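# Press in the gauge pin on the magnet-marked post

## Task

Find the single post of the checking fixture that has a yellow magnet on it. Drive that post's gauge pin fully in and keep it fully in for one second; after that it may spring back out. Do not disturb the pins on the other three posts, and do not move the magnet.

## Robot and tools

Robot: two UR20-type arms, left_arm and right_arm, each ending in a Robotiq 2F-85 two-finger gripper with a wrist camera (cam_left_wrist, cam_right_wrist, both 896x504). Calibrated base places in the scene frame: left_arm at (+0.060, +0.928, 0) m, right_arm at (-0.064, -0.817, 0) m, each turned only slightly about z.

Frames. Scene frame: origin at table-top height midway between the arms, +z up, +x out over the table, left_arm on the +y side (the arm names do not match image sides). Each arm reports end_effector_position (m), quat_wxyz and velocities in its own base frame. Motion offsets are taken along the axes of that arm's current Hand target. Gripper axes: fingers point along +z, open and close along y; a camera block sticks out about 10 cm toward +x. end_effector_position is the point between the closed pads; closed fingertips reach about 19 mm past it, fully open ones about 6 mm.

execute_actions(actions, cameras): actions is a list of actions; each action is up to 15 rows, one row per 1/30 s step, and the last row is held until 15 steps are done (0.5 s per action). Every row is one flat list of 18 numbers in [-1, 1] covering both arms: left dx, dy, dz, rx, ry, rz, left gripper position, force_limit, speed, then the same nine for the right arm. The six pose numbers are an offset from that arm's Hand target as it stood when the action began, not a pose; each row counts from that same start, and repeating an offset moves the arm further. Scale: 1.0 = 0.6 m or 180 degrees; rx, ry, rz form one rotation vector. All six at 0 re-requests the current Hand target. Gripper numbers are absolute commands, not offsets: position +1 fully open (85 mm), about -0.8 pads touching, -1 closes until blocked; force_limit and speed shape grip strength and finger speed (about 20, 85, 150 mm/s at -1, 0, +1). A 0 is a real command, so resend earlier gripper values to leave a gripper unchanged. An empty actions list only returns state and images.

move(target, speed, blend, stop_force, zero, blocking, cameras): straight-line paths. target is one 18-number row of the same layout, or a list of up to 15 such rows; every row is an offset from the Hand targets at the start of the move, not from the previous row. speed is in m/s (0.002 to 4.2, default 0.25; rotation up to twice that in rad/s), one number or one per target. blend is a corner radius in m for lists. stop_force (6 to 120 N, one value for both arms) ends an arm's path when its wrist sensor feels that much push against the direction of travel; it is not reliable for arms that rotate during the move, and should be left out when backing away from something being pressed. zero (default true) re-zeroes moving arms first. blocking=false returns after about 0.5 s and cannot be combined with stop_force. The added 'move:' line reports the ending (done, off_target, moving, held, fault) and limits (paced = pose clipped, held = steps withheld). Paths all end together and stop after 10 s.

wait(seconds 0 to 10): holds last commands; useful for the one-second hold. stop: brakes a running move. zoom_image(camera, region [x0, y0, x1, y1] in pixels, at most 504x504): closer look at the latest image. zero_wrist_force(arm): subtracts the current wrist reading. read_manual: licence text only. finished_scene(scene 1 to 3): ends the scene for good; scene 1 is practice.

Result lines: Hand target (last commanded pose after the 32-degree orientation clip; next offsets start here; the gripper often rests a little short of it, and only a new command closes that gap), Joint positions/velocities ('within noise' means at rest), Joint torques (include arm weight), Wrist force/torque along the gripper's own axes plus a peak line since the last report, Tool commands, position_measured in counts (3 fully open, 78 about 60 mm, 130 about 40 mm, 180 about 20 mm, 230 pads meeting), object_status (0 moving, 1 blocked while opening, 2 blocked while closing, i.e. gripping, 3 reached position), Time used.

Approach: locate the yellow magnet in the camera images, line the closed gripper up on that post's pin axis, and press along it slowly with a modest stop_force. Confirm the pin has bottomed out, hold about one second with wait, then back off without stop_force. Hitting a firm stop even slightly past contact can trip a fault: 150 N net force (give or take 25 N) or joint torque limits (wrist joints 98.4 N m) halt the arm for 10 s. Avoid brushing the other pins or the magnet, knocking anything off the table, arm-to-arm contact, fast sweeps near an arm's own base, and long stretched-out holds that overheat motors.

Each tool is called as a command line: name --argument value for each argument, lists and objects as JSON in quotes; but a table of rows of numbers goes row by row, as --pt "numbers of a row", without its own name.

## Session

execute_actions --actions '[]'

Scene clock: 0.00 s.
left_arm: end_effector_position=(+0.6452, +0.5338, +0.3687) position_measured=3 object_status=3 end_effector_quat_wxyz=(+0.054, +0.895, -0.431, +0.101) | right_arm: end_effector_position=(+1.0094, -0.4085, +0.1239) position_measured=3 object_status=3 end_effector_quat_wxyz=(+0.497, -0.362, -0.574, -0.541)
Joint positions: left_arm=[0.541 -1.507 2.094 -2.179 -1.799 -1.706] | right_arm=[2.693 -2.576 -1.22 -2.623 2.507 -0.374]
Joint velocities: within noise
Joint torques (N m): no reading
Motor temperatures (°C): left_arm=[24 36 26 39 35 34] | right_arm=[29 36 36 38 34 39]
Wrist force (N): no reading
Wrist torque (N m): no reading
Wrist force, peak (N): no reading
Hand target: left_arm +0.6452, +0.5338, +0.3687; +0.054, +0.895, -0.431, +0.101 | right_arm +1.0094, -0.4085, +0.1239; +0.497, -0.362, -0.574, -0.541
Tool commands: left_gripper/position=+1.0 left_gripper/force_limit=+1.0 left_gripper/speed=+1.0 right_gripper/position=+1.0 right_gripper/force_limit=+1.0 right_gripper/speed=+1.0

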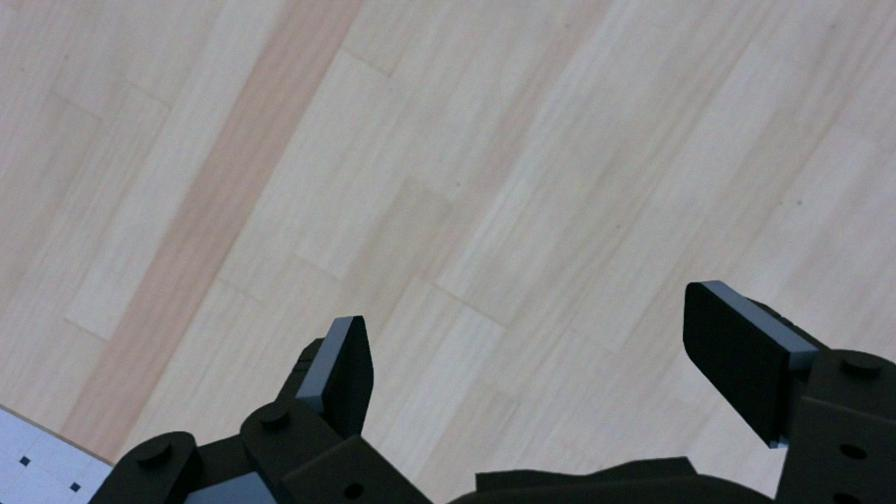

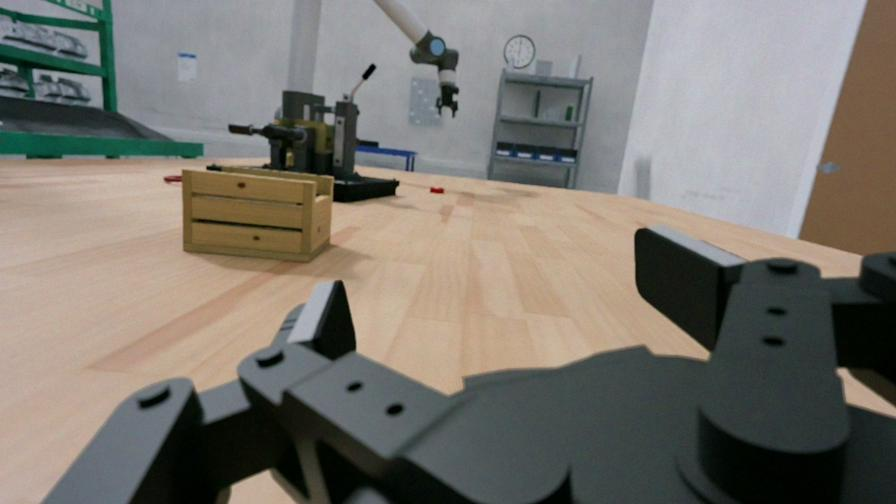

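zoom_image --camera "cam_right_wrist" --region '[160, 40, 480, 220]'

zoom_image --camera "cam_left_wrist" --region '[0, 380, 200, 504]'

Scaled by 1.575 from the camera's 896x504 image, which has a finer 1280x720 frame.

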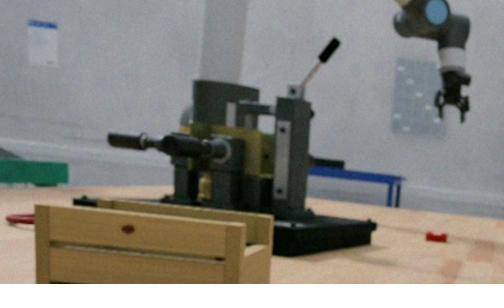

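Scaled by 2.520 from the camera's 896x504 image, which has a finer 1280x720 frame.

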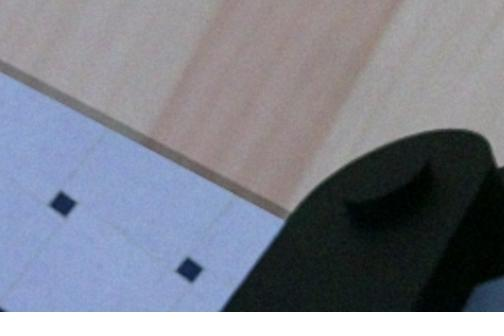

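move --target '[0.93,0.99,0.053,-0.1335,0.265,0.175,1,1,1,0,0,0,0,0,0,1,1,1]' --speed 0.5

Scene clock: 4.33 s.
left_arm: end_effector_position=(+0.5245, -0.2664, +0.4698) position_measured=3 object_status=3 end_effector_quat_wxyz=(+0.369, +0.604, -0.602, +0.369) | right_arm: end_effector_position=(+1.0094, -0.4085, +0.1239) position_measured=3 object_status=3 end_effector_quat_wxyz=(+0.497, -0.362, -0.574, -0.541)
Joint positions: left_arm=[-0.329 -1.717 2.575 -2.995 -2.572 -2.218] | right_arm=[2.693 -2.576 -1.22 -2.623 2.507 -0.374]
Joint velocities: within noise
Joint torques (N m): left_arm=[-19.09 -12.04 -55.56 -14.06 1.67 -3.32] | right_arm=[3.12 243.75 74.35 -2.58 0.64 0.29]
Motor temperatures (°C): left_arm=[24 36 26 39 35 34] | right_arm=[29 36 36 38 34 39]
Wrist force (N): left_arm=[0.4 -0.1 0.6] | right_arm=[0.1 0.5 0.3]
Wrist torque (N m): left_arm=[0.24 0.34 -0.10] | right_arm=[0.08 -0.02 0.00]
Wrist force, peak (N): left_arm=[2.8 0.0 4.0] | right_arm=[0.1 0.5 0.5]
Hand target: left_arm +0.5245, -0.2664, +0.4698; +0.369, +0.604, -0.602, +0.369 | right_arm +1.0094, -0.4085, +0.1239; +0.497, -0.362, -0.574, -0.541
Off the commanded pose: left_arm 0.000 m, 0 deg | right_arm 0.000 m, 0 deg.
move: done
camera_calibration:
cam_left_wrist: T_world_to_cam=[[-0.991913, 0.0599986, -0.111844, 0.605637], [0.121176, 0.709784, -0.693918, 0.474802], [0.0377507, -0.701859, -0.711315, 0.25351], [0, 0, 0, 1]] pos_world=[0.533634, -0.195416, 0.577536]

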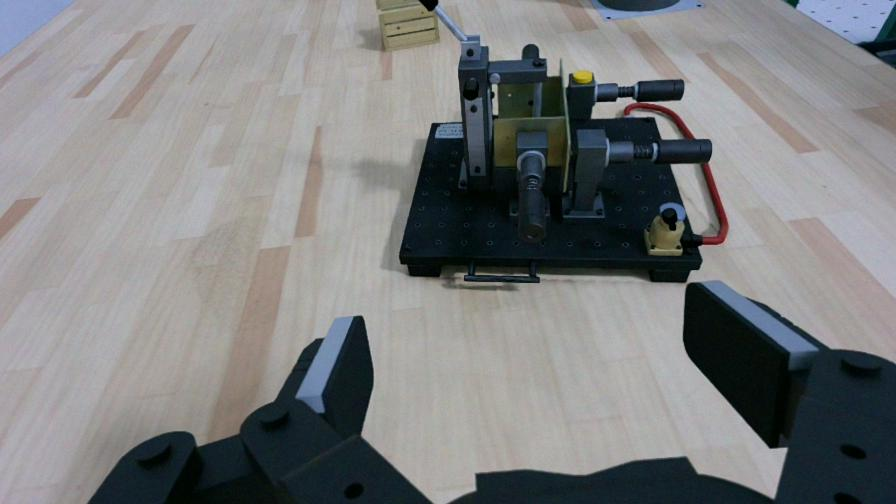

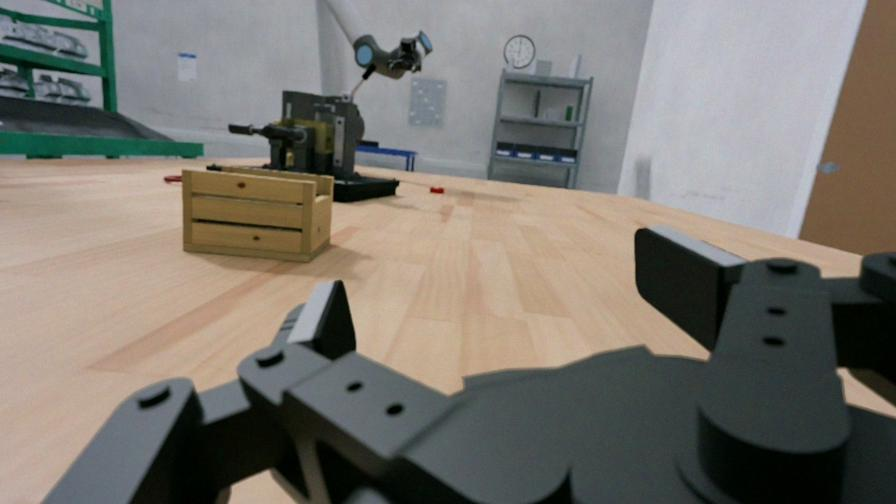

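zoom_image --camera "cam_left_wrist" --region '[390, 0, 750, 300]'

zoom_image --camera "cam_left_wrist" --region '[440, 40, 720, 250]'

Scaled by 1.400 from the camera's 896x504 image, which has a finer 1280x720 frame.

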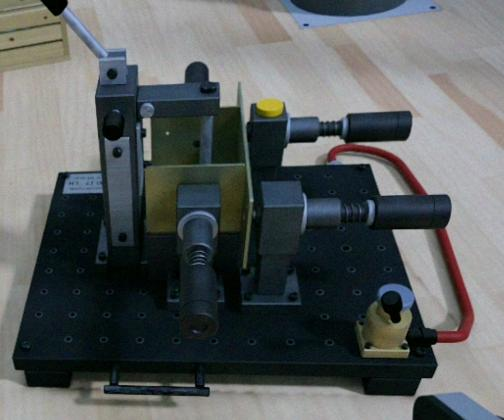

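Scaled by 1.800 from the camera's 896x504 image, which has a finer 1280x720 frame.

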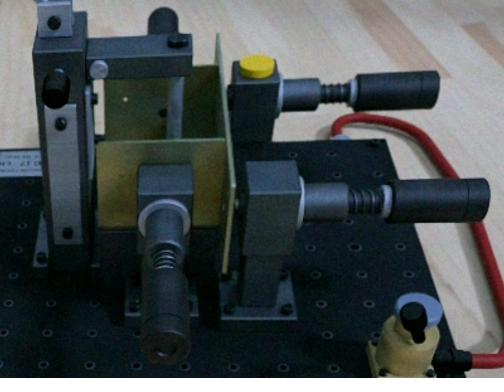

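move --target '[0.3795,0.5075,1.0,0.2404,-0.290,-0.3925,-0.85,-1,0,0,0,0,0,0,0,1,1,1]' --speed 0.5

Scene clock: 8.70 s.
left_arm: end_effector_position=(+0.2213, -0.9049, +0.4000) position_measured=232 object_status=3 end_effector_quat_wxyz=(+0.000, +0.996, -0.092, +0.000) | right_arm: end_effector_position=(+1.0094, -0.4085, +0.1239) position_measured=3 object_status=3 end_effector_quat_wxyz=(+0.497, -0.362, -0.574, -0.541)
Joint positions: left_arm=[-1.548 -1.439 1.946 -2.078 -1.572 -4.505] | right_arm=[2.693 -2.576 -1.22 -2.623 2.507 -0.374]
Joint velocities: within noise
Joint torques (N m): left_arm=[15.92 -94.67 -119.11 -5.19 -4.29 -5.48] | right_arm=[-5.79 255.47 72.83 -1.04 2.55 1.47]
Motor temperatures (°C): left_arm=[24 36 26 39 35 34] | right_arm=[29 36 36 38 34 39]
Wrist force (N): left_arm=[0.2 -0.2 -0.4] | right_arm=[-0.3 0.1 0.3]
Wrist torque (N m): left_arm=[-0.07 -0.16 0.03] | right_arm=[0.02 0.05 -0.01]
Wrist force, peak (N): left_arm=[-0.2 4.5 0.3] | right_arm=[0.1 0.5 0.5]
Hand target: left_arm +0.2213, -0.9050, +0.3999; +0.000, +0.996, -0.092, -0.001 | right_arm +1.0094, -0.4085, +0.1239; +0.497, -0.362, -0.574, -0.541
Off the commanded pose: left_arm 0.000 m, 0 deg | right_arm 0.000 m, 0 deg.
move: done
camera_calibration:
cam_left_wrist: T_world_to_cam=[[-0.308564, -0.951196, 0.00375951, -0.777113], [-0.901734, 0.293772, 0.317132, 0.361817], [-0.302759, 0.0944655, -0.948374, 0.657863], [0, 0, 0, 1]] pos_world=[0.285648, -0.907624, 0.512078]

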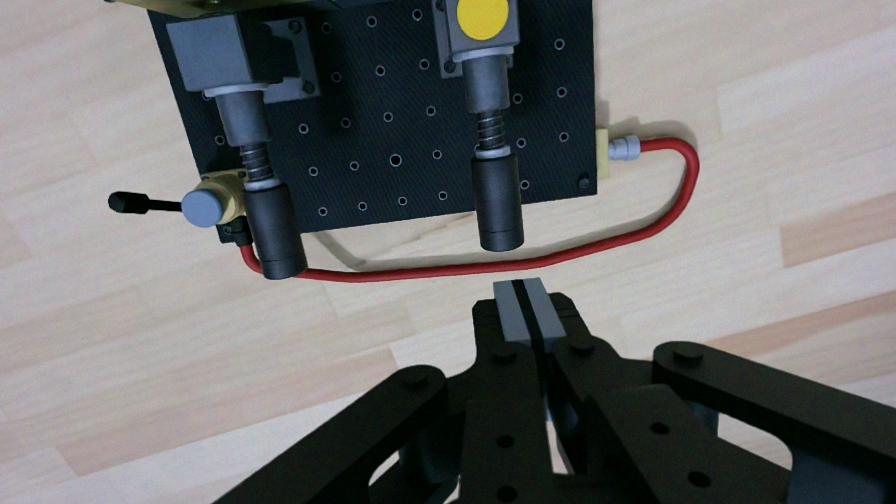

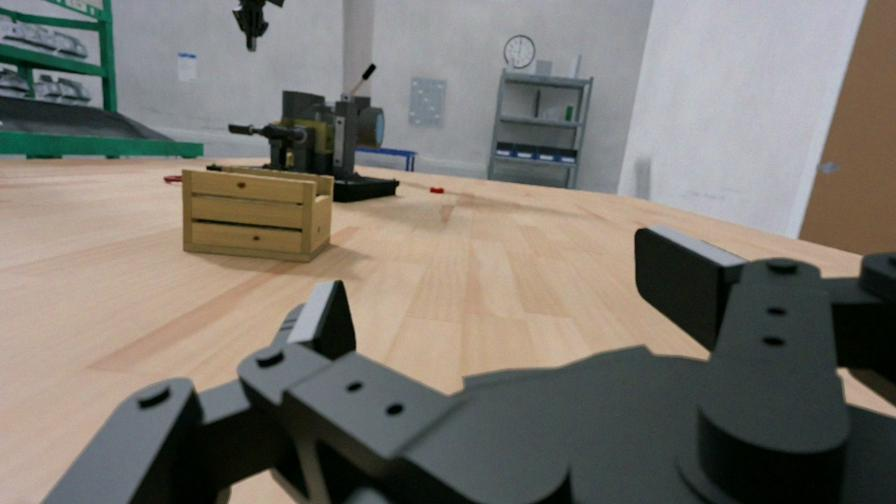

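move --target '[-0.157,0.034,0.267,0,0,0,-0.85,-1,0,0,0,0,0,0,0,1,1,1]' --speed 0.3 --cameras '["cam_left_wrist"]'

zoom_image --camera "cam_left_wrist" --region '[360, 0, 660, 300]'

Scene clock: 11.33 s.
left_arm: end_effector_position=(+0.1249, -0.9077, +0.2400) position_measured=232 object_status=3 end_effector_quat_wxyz=(+0.000, +0.996, -0.092, -0.001) | right_arm: end_effector_position=(+1.0094, -0.4085, +0.1239) position_measured=3 object_status=3 end_effector_quat_wxyz=(+0.497, -0.362, -0.574, -0.541)
Joint positions: left_arm=[-1.655 -1.334 2.085 -2.322 -1.572 -4.612] | right_arm=[2.693 -2.576 -1.22 -2.623 2.507 -0.374]
Joint velocities: within noise
Joint torques (N m): left_arm=[-13.41 -96.21 -58.54 -12.98 6.31 -2.72] | right_arm=[-4.45 257.44 73.69 -0.71 3.3 1.58]
Motor temperatures (°C): left_arm=[24 36 26 39 35 34] | right_arm=[29 36 36 38 34 39]
Wrist force (N): left_arm=[-0.1 -0.3 0.1] | right_arm=[-0.1 0.1 0.2]
Wrist torque (N m): left_arm=[-0.12 -0.06 0.02] | right_arm=[0.02 0.01 0.00]
Wrist force, peak (N): left_arm=[2.0 -0.6 -3.3] | right_arm=[0.3 0.7 0.4]
Hand target: left_arm +0.1248, -0.9077, +0.2398; +0.000, +0.996, -0.092, -0.001 | right_arm +1.0094, -0.4085, +0.1239; +0.497, -0.362, -0.574, -0.541
Off the commanded pose: left_arm 0.000 m, 0 deg | right_arm 0.000 m, 0 deg.
move: done
camera_calibration:
cam_left_wrist: T_world_to_cam=[[-0.308403, -0.951249, 0.00366504, -0.808966], [-0.90173, 0.293571, 0.317331, 0.326201], [-0.302936, 0.0945608, -0.948308, 0.477299], [0, 0, 0, 1]] pos_world=[0.189249, -0.910425, 0.352077]
Images, in order (width x height): cam_left_wrist 896x504.

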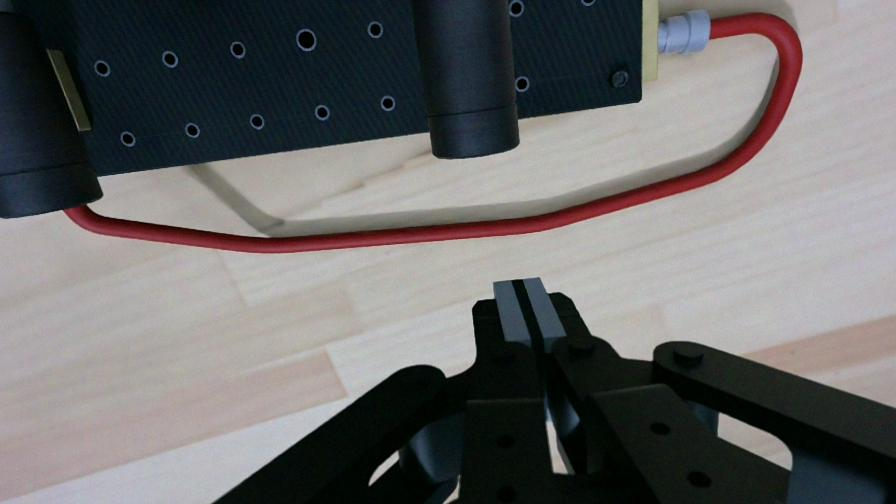

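Scaled by 1.680 from the camera's 896x504 image, which has a finer 1280x720 frame.

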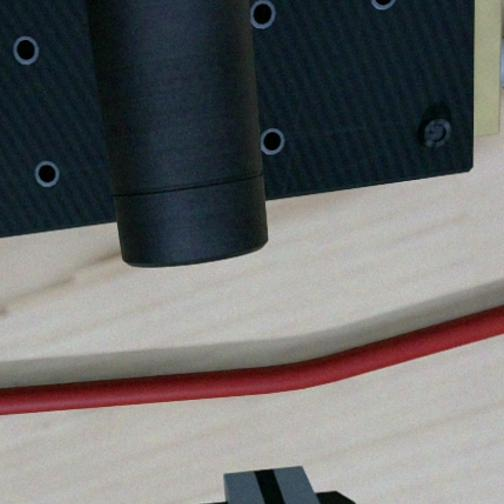

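move --target '[0.015,-0.0095,0.133,0,0,0,-0.85,-1,0,0,0,0,0,0,0,1,1,1]' --speed 0.3 --cameras '["cam_left_wrist"]'

Scene clock: 13.27 s.
left_arm: end_effector_position=(+0.1346, -0.9037, +0.1602) position_measured=232 object_status=3 end_effector_quat_wxyz=(+0.000, +0.996, -0.092, -0.001) | right_arm: end_effector_position=(+1.0094, -0.4085, +0.1239) position_measured=3 object_status=3 end_effector_quat_wxyz=(+0.497, -0.362, -0.574, -0.541)
Joint positions: left_arm=[-1.644 -1.258 2.133 -2.446 -1.572 -4.601] | right_arm=[2.693 -2.576 -1.22 -2.623 2.507 -0.374]
Joint velocities: within noise
Joint torques (N m): left_arm=[15.25 -113.26 -51.38 -12.55 3.03 2.78] | right_arm=[-3.81 255.38 75.01 -1.01 3.29 2.16]
Motor temperatures (°C): left_arm=[24 36 26 39 35 34] | right_arm=[29 36 36 37 34 39]
Wrist force (N): left_arm=[-0.4 -0.2 0.0] | right_arm=[0.1 0.3 0.3]
Wrist torque (N m): left_arm=[-0.15 -0.03 0.04] | right_arm=[0.05 -0.02 0.00]
Wrist force, peak (N): left_arm=[-0.5 0.1 -3.1] | right_arm=[0.4 0.3 0.3]
Hand target: left_arm +0.1346, -0.9037, +0.1600; +0.000, +0.996, -0.092, -0.001 | right_arm +1.0094, -0.4085, +0.1239; +0.497, -0.362, -0.574, -0.541
Off the commanded pose: left_arm 0.000 m, 0 deg | right_arm 0.000 m, 0 deg.
move: done
camera_calibration:
cam_left_wrist: T_world_to_cam=[[-0.308499, -0.951218, 0.00366744, -0.80183], [-0.901728, 0.293671, 0.317245, 0.359209], [-0.302846, 0.0945627, -0.948336, 0.404175], [0, 0, 0, 1]] pos_world=[0.198948, -0.906424, 0.272277]
Images, in order (width x height): cam_left_wrist 896x504.

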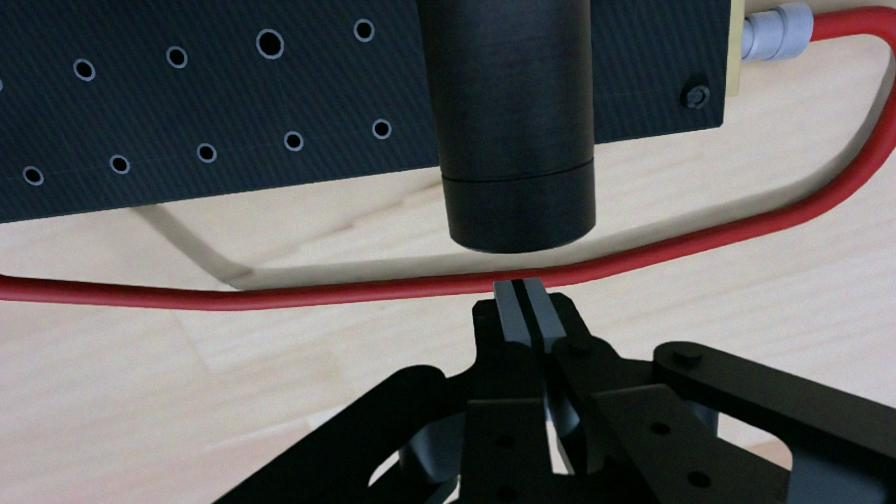

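move --target '[0.1,0,0,0,0,0,-0.85,-1,0,0,0,0,0,0,0,1,1,1]' --speed 0.05 --stop_force 60 --cameras '["cam_left_wrist"]'

Scene clock: 14.77 s.
left_arm: end_effector_position=(+0.1724, -0.9106, +0.1598) position_measured=232 object_status=3 end_effector_quat_wxyz=(+0.000, +0.996, -0.091, -0.002) | right_arm: end_effector_position=(+1.0094, -0.4085, +0.1239) position_measured=3 object_status=3 end_effector_quat_wxyz=(+0.497, -0.362, -0.574, -0.541)
Joint positions: left_arm=[-1.601 -1.245 2.114 -2.439 -1.574 -4.56] | right_arm=[2.693 -2.576 -1.22 -2.623 2.507 -0.374]
Joint velocities: within noise
Joint torques (N m): left_arm=[10.18 -140.08 -72.52 -9.98 1.5 0.94] | right_arm=[-3.82 255.22 71.74 -0.6 3.55 3.22]
Motor temperatures (°C): left_arm=[24 36 26 39 35 34] | right_arm=[29 36 36 37 34 39]
Wrist force (N): left_arm=[-12.4 -0.7 0.7] | right_arm=[0.2 0.2 0.4]
Wrist torque (N m): left_arm=[-0.16 0.13 0.01] | right_arm=[0.03 -0.03 -0.01]
Wrist force, peak (N): left_arm=[-144.2 -15.4 -23.7] | right_arm=[0.3 0.7 0.1]
Hand target: left_arm +0.1724, -0.9106, +0.1598; +0.000, +0.996, -0.091, -0.002 (not the last commanded pose) | right_arm +1.0094, -0.4085, +0.1239; +0.497, -0.362, -0.574, -0.541
Tool commands: left_gripper/position=-0.85098 left_gripper/force_limit=-1.0 left_gripper/speed=+0.003922 right_gripper/position=+1.0 right_gripper/force_limit=+1.0 right_gripper/speed=+1.0
Off the commanded pose: left_arm 0.022 m, 0 deg | right_arm 0.000 m, 0 deg.
FORCE FAULT: contact force on the left arm reached its limit, and that arm stopped. The contact can be on any part of that arm, not only on its tool. That arm's remaining commands of this call were not run. That arm is still stopped at the end of this call. That arm stays stopped for about 10 more seconds. Until then a move that you send moves the other arm only, and its call returns only when the move has ended. Once the stop has ended, the next robot result says so. If the stop ends while you think or write, that arm runs what you send next, counted from a new Hand target: where the arm stands when the stop ends. While its stop runs, that arm takes no new command, but its gripper still runs the gripper command that each later call begins with. Until it ends, the stop uses up actions while you think or wait. An arm that is not stopped still takes commands.
move: fault (left_arm)
camera_calibration:
cam_left_wrist: T_world_to_cam=[[-0.306895, -0.951735, 0.00392823, -0.797562], [-0.901394, 0.291981, 0.319744, 0.393491], [-0.305459, 0.0945869, -0.947496, 0.416216], [0, 0, 0, 1]] pos_world=[0.237059, -0.913328, 0.27168]
Images, in order (width x height): cam_left_wrist 896x504.

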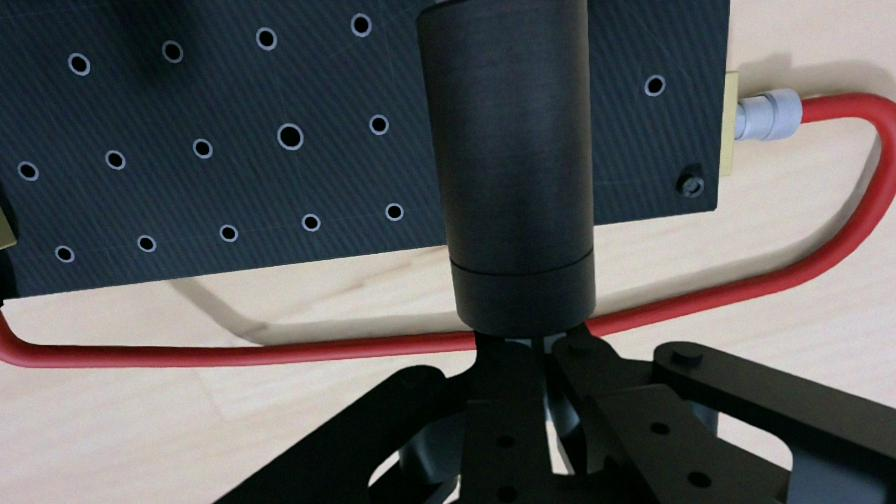

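wait --seconds 10 --cameras '[]'

execute_actions --actions '[]' --cameras '["cam_left_wrist"]'

Scene clock: 25.33 s.
left_arm: end_effector_position=(+0.1724, -0.9106, +0.1598) position_measured=232 object_status=3 end_effector_quat_wxyz=(+0.000, +0.996, -0.091, -0.002) | right_arm: end_effector_position=(+1.0094, -0.4085, +0.1239) position_measured=3 object_status=3 end_effector_quat_wxyz=(+0.497, -0.362, -0.574, -0.541)
Joint positions: left_arm=[-1.601 -1.245 2.114 -2.439 -1.574 -4.56] | right_arm=[2.693 -2.576 -1.22 -2.623 2.507 -0.374]
Joint velocities: within noise
Joint torques (N m): left_arm=[8.25 -138.74 -76.35 -9.66 1.03 0.76] | right_arm=[-3.14 250.33 75.82 -1.16 3.25 3.98]
Motor temperatures (°C): left_arm=[24 36 26 39 35 34] | right_arm=[29 36 36 37 34 39]
Wrist force (N): left_arm=[-16.1 8.5 0.5] | right_arm=[0.1 -0.1 0.2]
Wrist torque (N m): left_arm=[1.49 0.85 0.01] | right_arm=[-0.01 -0.02 0.00]
Wrist force, peak (N): left_arm=[-16.6 8.4 0.7] | right_arm=[0.2 0.5 0.7]
Hand target: left_arm +0.1724, -0.9106, +0.1598; +0.000, +0.996, -0.091, -0.002 (not the last commanded pose) | right_arm +1.0094, -0.4085, +0.1239; +0.497, -0.362, -0.574, -0.541
Tool commands: left_gripper/position=-0.85098 left_gripper/force_limit=-1.0 left_gripper/speed=+0.003922 right_gripper/position=+1.0 right_gripper/force_limit=+1.0 right_gripper/speed=+1.0
Off the commanded pose: left_arm 0.022 m, 0 deg | right_arm 0.000 m, 0 deg.
FORCE FAULT, CONTINUED: the left arm's stop, for the force fault that an earlier result reported, is over. The rest of the stop counts as 19 of the actions that you can send in this scene. During its stop the left arm's controller moved it back a little. That arm's target is now where it stood when the stop ended, not its last command. That arm accepts commands again.
wait: 10.00 s; at rest from the start
No camera images: "cameras" was empty.

Scene clock: 25.33 s.
left_arm: end_effector_position=(+0.1724, -0.9106, +0.1598) position_measured=232 object_status=3 end_effector_quat_wxyz=(+0.000, +0.996, -0.091, -0.002) | right_arm: end_effector_position=(+1.0094, -0.4085, +0.1239) position_measured=3 object_status=3 end_effector_quat_wxyz=(+0.497, -0.362, -0.574, -0.541)
Joint positions: left_arm=[-1.601 -1.245 2.114 -2.439 -1.574 -4.56] | right_arm=[2.693 -2.576 -1.22 -2.623 2.507 -0.374]
Joint velocities: within noise
Joint torques (N m): left_arm=[8.25 -138.74 -76.35 -9.66 1.03 0.76] | right_arm=[-3.14 250.33 75.82 -1.16 3.25 3.98]
Motor temperatures (°C): left_arm=[24 36 26 39 35 34] | right_arm=[29 36 36 37 34 39]
Wrist force (N): left_arm=[-16.1 8.5 0.5] | right_arm=[0.1 -0.1 0.2]
Wrist torque (N m): left_arm=[1.49 0.85 0.01] | right_arm=[-0.01 -0.02 0.00]
Wrist force, peak (N): left_arm=[-16.1 8.5 0.5] | right_arm=[0.1 -0.1 0.2]
Hand target: left_arm +0.1724, -0.9106, +0.1598; +0.000, +0.996, -0.091, -0.002 (not the last commanded pose) | right_arm +1.0094, -0.4085, +0.1239; +0.497, -0.362, -0.574, -0.541
Tool commands: left_gripper/position=-0.85098 left_gripper/force_limit=-1.0 left_gripper/speed=+0.003922 right_gripper/position=+1.0 right_gripper/force_limit=+1.0 right_gripper/speed=+1.0
Off the commanded pose: left_arm 0.022 m, 0 deg | right_arm 0.000 m, 0 deg.
camera_calibration:
cam_left_wrist: T_world_to_cam=[[-0.306895, -0.951735, 0.00392823, -0.797562], [-0.901394, 0.291981, 0.319744, 0.393491], [-0.305459, 0.0945869, -0.947496, 0.416216], [0, 0, 0, 1]] pos_world=[0.237059, -0.913328, 0.27168]
Images, in order (width x height): cam_left_wrist 896x504.

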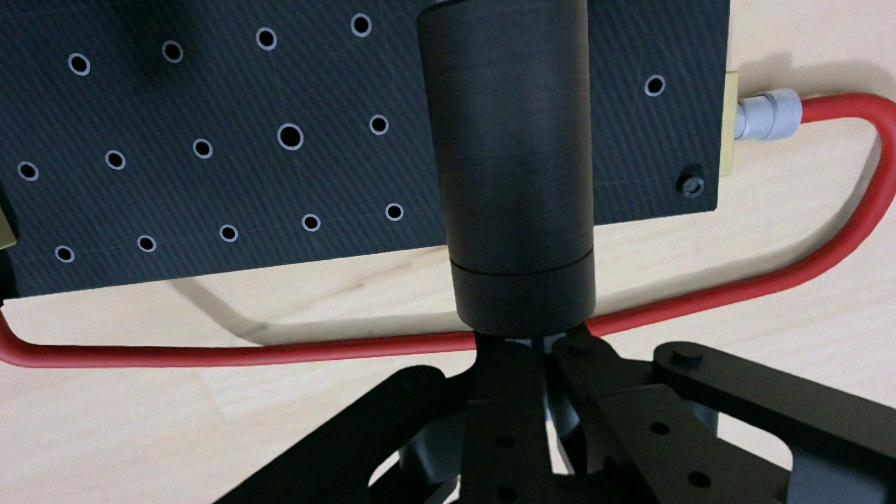

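move --target '[0.04,0,0,0,0,0,-0.85,-1,0,0,0,0,0,0,0,1,1,1]' --speed 0.01 --stop_force 40 --cameras '["cam_left_wrist"]'

Scene clock: 26.73 s.
left_arm: end_effector_position=(+0.1740, -0.9109, +0.1597) position_measured=232 object_status=3 end_effector_quat_wxyz=(+0.000, +0.996, -0.091, -0.002) | right_arm: end_effector_position=(+1.0094, -0.4085, +0.1239) position_measured=3 object_status=3 end_effector_quat_wxyz=(+0.497, -0.362, -0.574, -0.541)
Joint positions: left_arm=[-1.599 -1.245 2.113 -2.438 -1.575 -4.558] | right_arm=[2.693 -2.576 -1.22 -2.623 2.507 -0.374]
Joint velocities: within noise
Joint torques (N m): left_arm=[19.06 -154.57 -62.37 -17.72 22.1 -3.97] | right_arm=[-7.09 256.49 75.91 -0.38 3.36 3.29]
Motor temperatures (°C): left_arm=[24 36 26 39 35 34] | right_arm=[29 36 36 37 34 39]
Wrist force (N): left_arm=[-59.3 -0.5 -7.7] | right_arm=[-0.1 0.0 0.2]
Wrist torque (N m): left_arm=[1.44 1.71 -0.28] | right_arm=[-0.01 0.02 0.00]
Wrist force, peak (N): left_arm=[-78.1 0.6 -12.5] | right_arm=[0.2 0.5 0.5]
Hand target: left_arm +0.1740, -0.9109, +0.1598; +0.000, +0.996, -0.091, -0.002 (not the last commanded pose) | right_arm +1.0094, -0.4085, +0.1239; +0.497, -0.362, -0.574, -0.541
Off the commanded pose: left_arm 0.022 m, 0 deg | right_arm 0.000 m, 0 deg.
move: contact (left_arm)
camera_calibration:
cam_left_wrist: T_world_to_cam=[[-0.306932, -0.951724, 0.00390638, -0.797331], [-0.901311, 0.291987, 0.319973, 0.394944], [-0.305667, 0.094689, -0.947419, 0.416855], [0, 0, 0, 1]] pos_world=[0.23866, -0.913628, 0.27168]
Images, in order (width x height): cam_left_wrist 896x504.

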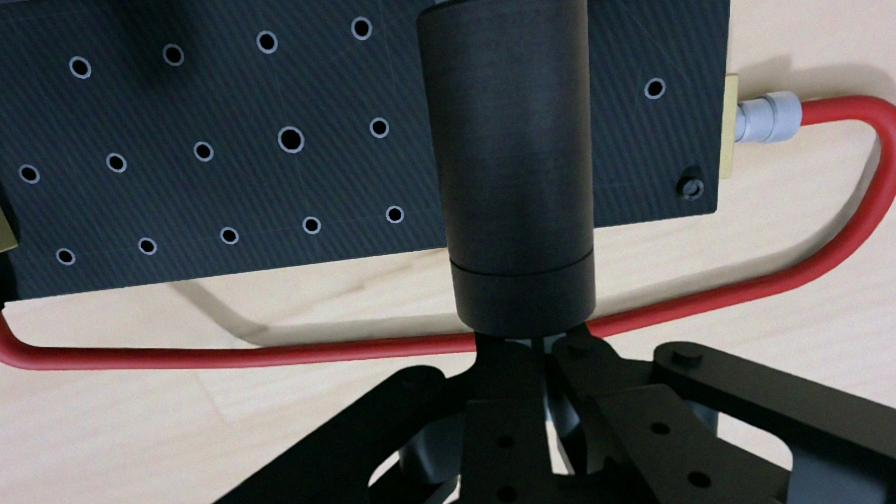

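wait --seconds 1.2 --cameras '[]'

finished_scene --scene 1

Scene clock: 28.23 s.
left_arm: end_effector_position=(+0.1740, -0.9109, +0.1598) position_measured=232 object_status=3 end_effector_quat_wxyz=(+0.000, +0.996, -0.091, -0.002) | right_arm: end_effector_position=(+1.0094, -0.4085, +0.1239) position_measured=3 object_status=3 end_effector_quat_wxyz=(+0.497, -0.362, -0.574, -0.541)
Joint positions: left_arm=[-1.599 -1.245 2.114 -2.438 -1.575 -4.558] | right_arm=[2.693 -2.576 -1.22 -2.623 2.507 -0.374]
Joint velocities: within noise
Joint torques (N m): left_arm=[24.43 -158.39 -62.24 -8.75 19.68 -3.53] | right_arm=[-3.98 251.35 73.93 -1.21 3.2 3.95]
Motor temperatures (°C): left_arm=[24 36 26 39 35 34] | right_arm=[29 36 36 37 34 39]
Wrist force (N): left_arm=[-55.5 6.8 -6.4] | right_arm=[0.2 0.6 0.2]
Wrist torque (N m): left_arm=[1.51 1.62 -0.19] | right_arm=[0.10 -0.03 0.00]
Wrist force, peak (N): left_arm=[-58.7 0.6 -10.0] | right_arm=[0.3 0.4 0.6]
Hand target: left_arm +0.1740, -0.9109, +0.1598; +0.000, +0.996, -0.091, -0.002 (not the last commanded pose) | right_arm +1.0094, -0.4085, +0.1239; +0.497, -0.362, -0.574, -0.541
Tool commands: left_gripper/position=-0.85 left_gripper/force_limit=-1.0 left_gripper/speed=+0.0 right_gripper/position=+1.0 right_gripper/force_limit=+1.0 right_gripper/speed=+1.0
Off the commanded pose: left_arm 0.022 m, 0 deg | right_arm 0.000 m, 0 deg.
wait: 1.20 s; at rest from the start
No camera images: "cameras" was empty.

The scene is finished: the task was done.


## Next scene

The same job, from a new start.

execute_actions --actions '[]'

Scene clock: 0.00 s.
left_arm: end_effector_position=(+1.6020, +0.5513, +0.3701) position_measured=3 object_status=3 end_effector_quat_wxyz=(-0.049, +0.940, +0.190, +0.279) | right_arm: end_effector_position=(+0.4481, +0.4679, +0.3319) position_measured=3 object_status=3 end_effector_quat_wxyz=(-0.272, +0.502, +0.649, +0.503)
Joint positions: left_arm=[0.193 -0.686 0.985 -2.439 -1.472 -3.319] | right_arm=[4.007 -1.969 -2.772 1.193 2.076 2.519]
Joint velocities: within noise
Joint torques (N m): no reading
Motor temperatures (°C): left_arm=[24 35 26 38 34 34] | right_arm=[28 35 36 37 34 38]
Wrist force (N): no reading
Wrist torque (N m): no reading
Wrist force, peak (N): no reading
Hand target: left_arm +1.6020, +0.5513, +0.3701; -0.049, +0.940, +0.190, +0.279 | right_arm +0.4481, +0.4679, +0.3319; -0.272, +0.502, +0.649, +0.503
Tool commands: left_gripper/position=+1.0 left_gripper/force_limit=+1.0 left_gripper/speed=+1.0 right_gripper/position=+1.0 right_gripper/force_limit=+1.0 right_gripper/speed=+1.0
camera_calibration:
cam_left_wrist: T_world_to_cam=[[0.280319, -0.958405, -0.0536817, 0.116011], [-0.933413, -0.259108, -0.248199, 1.75322], [0.223966, 0.119682, -0.967221, 0.0591923], [0, 0, 0, 1]] pos_world=[1.5907, 0.558373, 0.498626]
cam_right_wrist: T_world_to_cam=[[0.956613, -0.13676, 0.257272, -0.433465], [0.120637, -0.61784, -0.776995, 0.502422], [0.265214, 0.774319, -0.574535, -0.162484], [0, 0, 0, 1]] pos_world=[0.39714, 0.37695, 0.408545]

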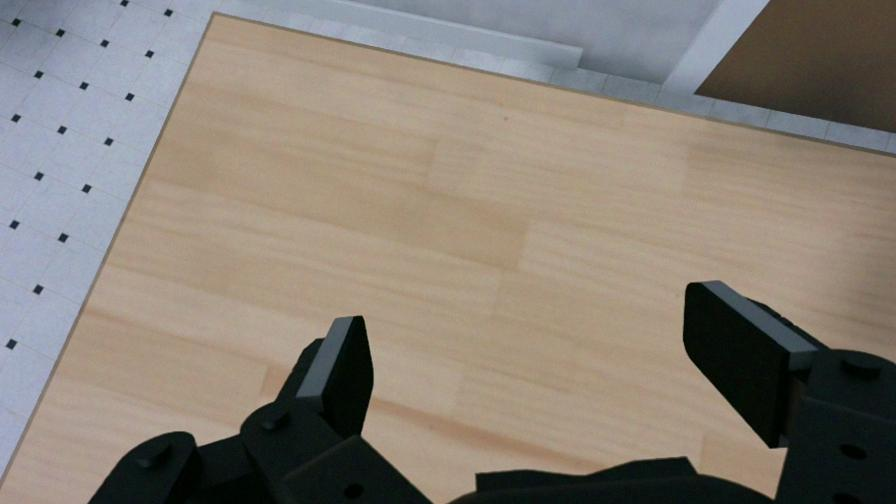

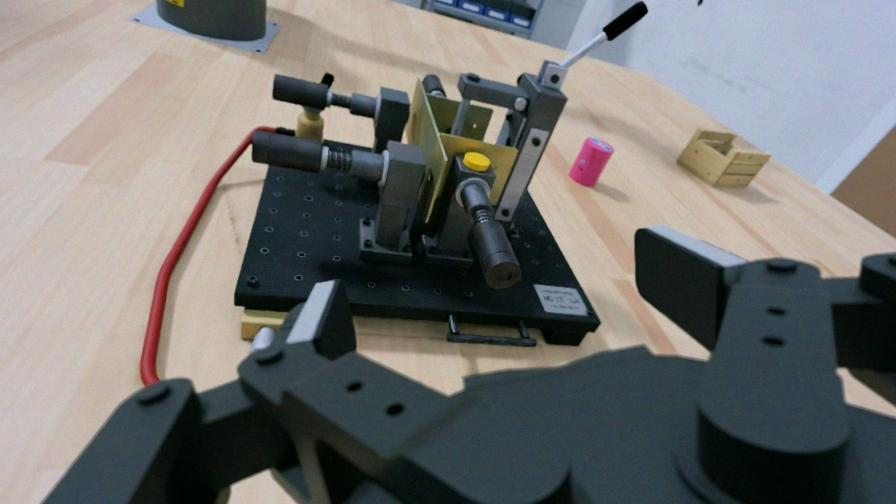

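move --target '[0,0,0,0,0,0,1,1,1,-0.205,0.078,0.382,0.1334,-0.3643,0.0366,-0.85,-1,0]' --speed 0.6 --cameras '["cam_right_wrist"]'

Scene clock: 3.20 s.
left_arm: end_effector_position=(+1.6020, +0.5513, +0.3701) position_measured=3 object_status=3 end_effector_quat_wxyz=(-0.049, +0.940, +0.190, +0.279) | right_arm: end_effector_position=(+0.5690, +0.6330, +0.1647) position_measured=232 object_status=3 end_effector_quat_wxyz=(+0.000, +0.663, +0.749, -0.001)
Joint positions: left_arm=[0.193 -0.686 0.985 -2.439 -1.472 -3.319] | right_arm=[4.219 -1.822 -2.218 -0.674 1.571 2.525]
Joint velocities: within noise
Joint torques (N m): left_arm=[4.98 -280.49 -107.11 -11.12 1.4 -0.31] | right_arm=[19.27 93.64 91.55 4.12 -4.08 5.43]
Motor temperatures (°C): left_arm=[24 35 26 38 34 34] | right_arm=[28 35 36 37 34 38]
Wrist force (N): left_arm=[0.2 0.2 -0.2] | right_arm=[-1.8 2.4 1.0]
Wrist torque (N m): left_arm=[0.04 -0.02 0.00] | right_arm=[1.37 0.52 -0.62]
Wrist force, peak (N): left_arm=[0.7 -0.5 -0.3] | right_arm=[1.0 3.9 3.3]
Hand target: left_arm +1.6020, +0.5513, +0.3701; -0.049, +0.940, +0.190, +0.279 | right_arm +0.5690, +0.6330, +0.1647; +0.000, +0.663, +0.749, -0.001
Off the commanded pose: left_arm 0.000 m, 0 deg | right_arm 0.000 m, 0 deg.
move: done
camera_calibration:
cam_right_wrist: T_world_to_cam=[[0.996664, -0.042244, 0.0698329, -0.535222], [-0.0605263, -0.956559, 0.285188, 0.602504], [0.0547518, -0.288463, -0.955924, 0.436868], [0, 0, 0, 1]] pos_world=[0.545985, 0.679741, 0.283162]
Images, in order (width x height): cam_right_wrist 896x504.

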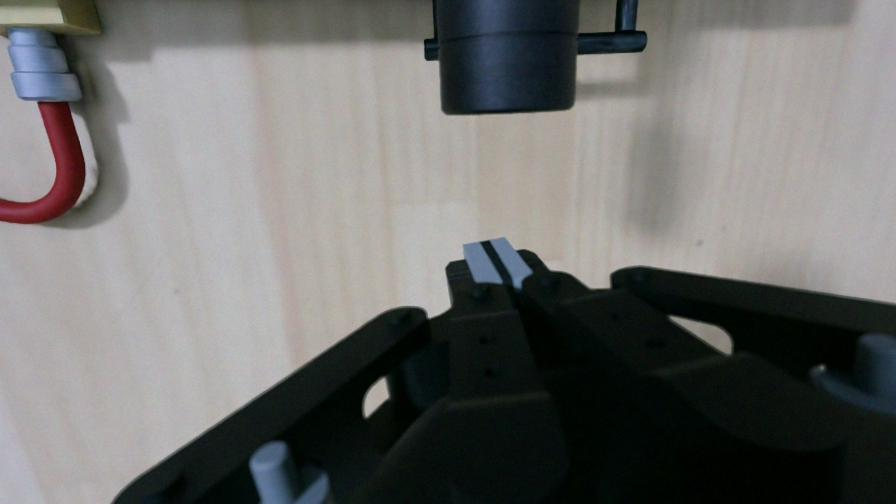

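move --pt "0 0 0 0 0 0 1 1 1 0.0417 0.0167 0 0 0 0 -0.85 -1 0" --pt "0 0 0 0 0 0 1 1 1 0.0767 0.0167 0 0 0 0 -0.85 -1 0" --pt "0 0 0 0 0 0 1 1 1 0.125 0.0167 0 0 0 0 -0.85 -1 0" --speed '[0.15, 0.05, 0.012]' --stop_force 40 --cameras '["cam_right_wrist"]'

wait --seconds 1.1 --cameras '["cam_right_wrist"]'

Scene clock: 6.87 s.
left_arm: end_effector_position=(+1.6020, +0.5513, +0.3701) position_measured=3 object_status=3 end_effector_quat_wxyz=(-0.049, +0.940, +0.190, +0.279) | right_arm: end_effector_position=(+0.5721, +0.6903, +0.1645) position_measured=232 object_status=3 end_effector_quat_wxyz=(+0.000, +0.663, +0.749, -0.001)
Joint positions: left_arm=[0.193 -0.686 0.985 -2.439 -1.472 -3.319] | right_arm=[4.246 -1.864 -2.155 -0.695 1.571 2.553]
Joint velocities: within noise
Joint torques (N m): left_arm=[2.18 -280.09 -109.91 -11.61 2.59 1.22] | right_arm=[6.19 157.68 93.31 24.57 11.65 -7.42]
Motor temperatures (°C): left_arm=[24 35 26 38 34 34] | right_arm=[28 35 36 37 34 38]
Wrist force (N): left_arm=[0.5 -0.1 0.1] | right_arm=[-36.2 1.3 10.0]
Wrist torque (N m): left_arm=[-0.01 -0.07 0.00] | right_arm=[1.30 0.49 -0.45]
Wrist force, peak (N): left_arm=[0.7 -0.2 -0.3] | right_arm=[-69.1 -0.2 -13.3]
Hand target: left_arm +1.6020, +0.5513, +0.3701; -0.049, +0.940, +0.190, +0.279 | right_arm +0.5721, +0.6903, +0.1645; +0.000, +0.663, +0.749, -0.001 (not the last commanded pose)
Off the commanded pose: left_arm 0.000 m, 0 deg | right_arm 0.019 m, 0 deg.
move: contact (right_arm); path passed 2 of 3 targets
camera_calibration:
cam_right_wrist: T_world_to_cam=[[0.996669, -0.0422573, 0.0697499, -0.535747], [-0.0605275, -0.956494, 0.285405, 0.657444], [0.0546549, -0.288677, -0.955865, 0.453236], [0, 0, 0, 1]] pos_world=[0.548985, 0.737041, 0.282962]
Images, in order (width x height): cam_right_wrist 896x504.

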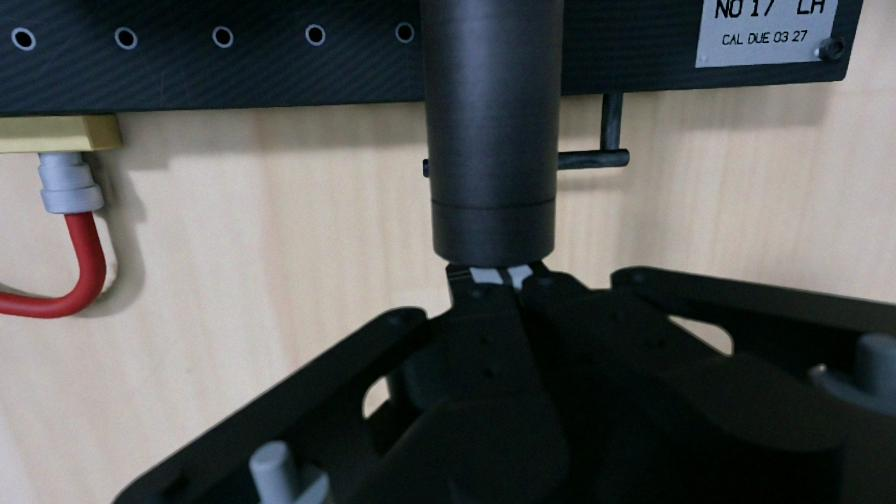

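Scene clock: 7.97 s.
left_arm: end_effector_position=(+1.6020, +0.5513, +0.3701) position_measured=3 object_status=3 end_effector_quat_wxyz=(-0.049, +0.940, +0.190, +0.279) | right_arm: end_effector_position=(+0.5721, +0.6903, +0.1645) position_measured=232 object_status=3 end_effector_quat_wxyz=(+0.000, +0.663, +0.749, -0.001)
Joint positions: left_arm=[0.193 -0.686 0.985 -2.439 -1.472 -3.319] | right_arm=[4.246 -1.864 -2.155 -0.695 1.571 2.553]
Joint velocities: within noise
Joint torques (N m): left_arm=[3.69 -280.85 -110.96 -11.09 2.69 1.17] | right_arm=[5.74 156.09 99.41 19.51 10.59 -6.87]
Motor temperatures (°C): left_arm=[24 35 26 38 34 34] | right_arm=[28 35 36 37 34 38]
Wrist force (N): left_arm=[0.3 0.3 -0.3] | right_arm=[-35.8 0.3 10.4]
Wrist torque (N m): left_arm=[0.06 -0.04 0.00] | right_arm=[1.30 0.55 -0.47]
Wrist force, peak (N): left_arm=[0.4 -0.3 -0.4] | right_arm=[-36.1 0.5 9.9]
Hand target: left_arm +1.6020, +0.5513, +0.3701; -0.049, +0.940, +0.190, +0.279 | right_arm +0.5721, +0.6903, +0.1645; +0.000, +0.663, +0.749, -0.001 (not the last commanded pose)
Tool commands: left_gripper/position=+1.0 left_gripper/force_limit=+1.0 left_gripper/speed=+1.0 right_gripper/position=-0.85 right_gripper/force_limit=-1.0 right_gripper/speed=+0.0
Off the commanded pose: left_arm 0.000 m, 0 deg | right_arm 0.019 m, 0 deg.
wait: 1.10 s; at rest by 0.17 s
camera_calibration:
cam_right_wrist: T_world_to_cam=[[0.996669, -0.0422573, 0.0697499, -0.535754], [-0.0605275, -0.956494, 0.285405, 0.657416], [0.0546549, -0.288677, -0.955865, 0.453331], [0, 0, 0, 1]] pos_world=[0.548985, 0.737041, 0.283062]
Images, in order (width x height): cam_right_wrist 896x504.

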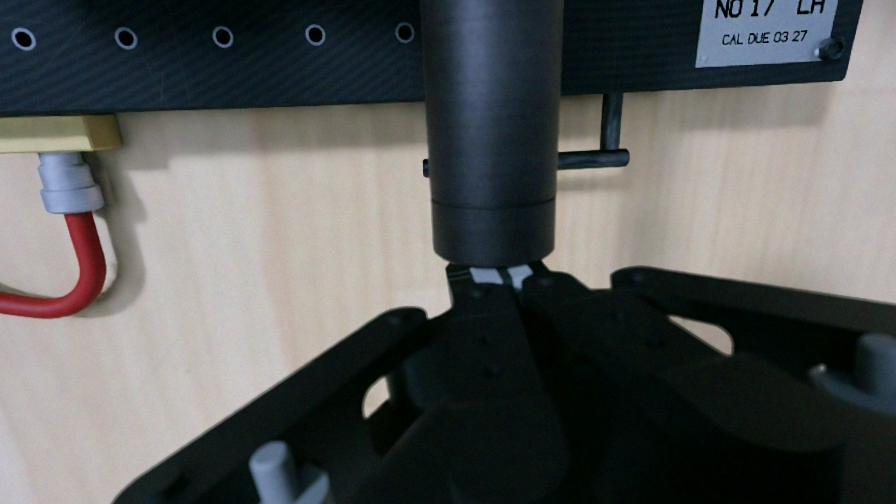

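finished_scene --scene 2

The scene is finished: the task was done.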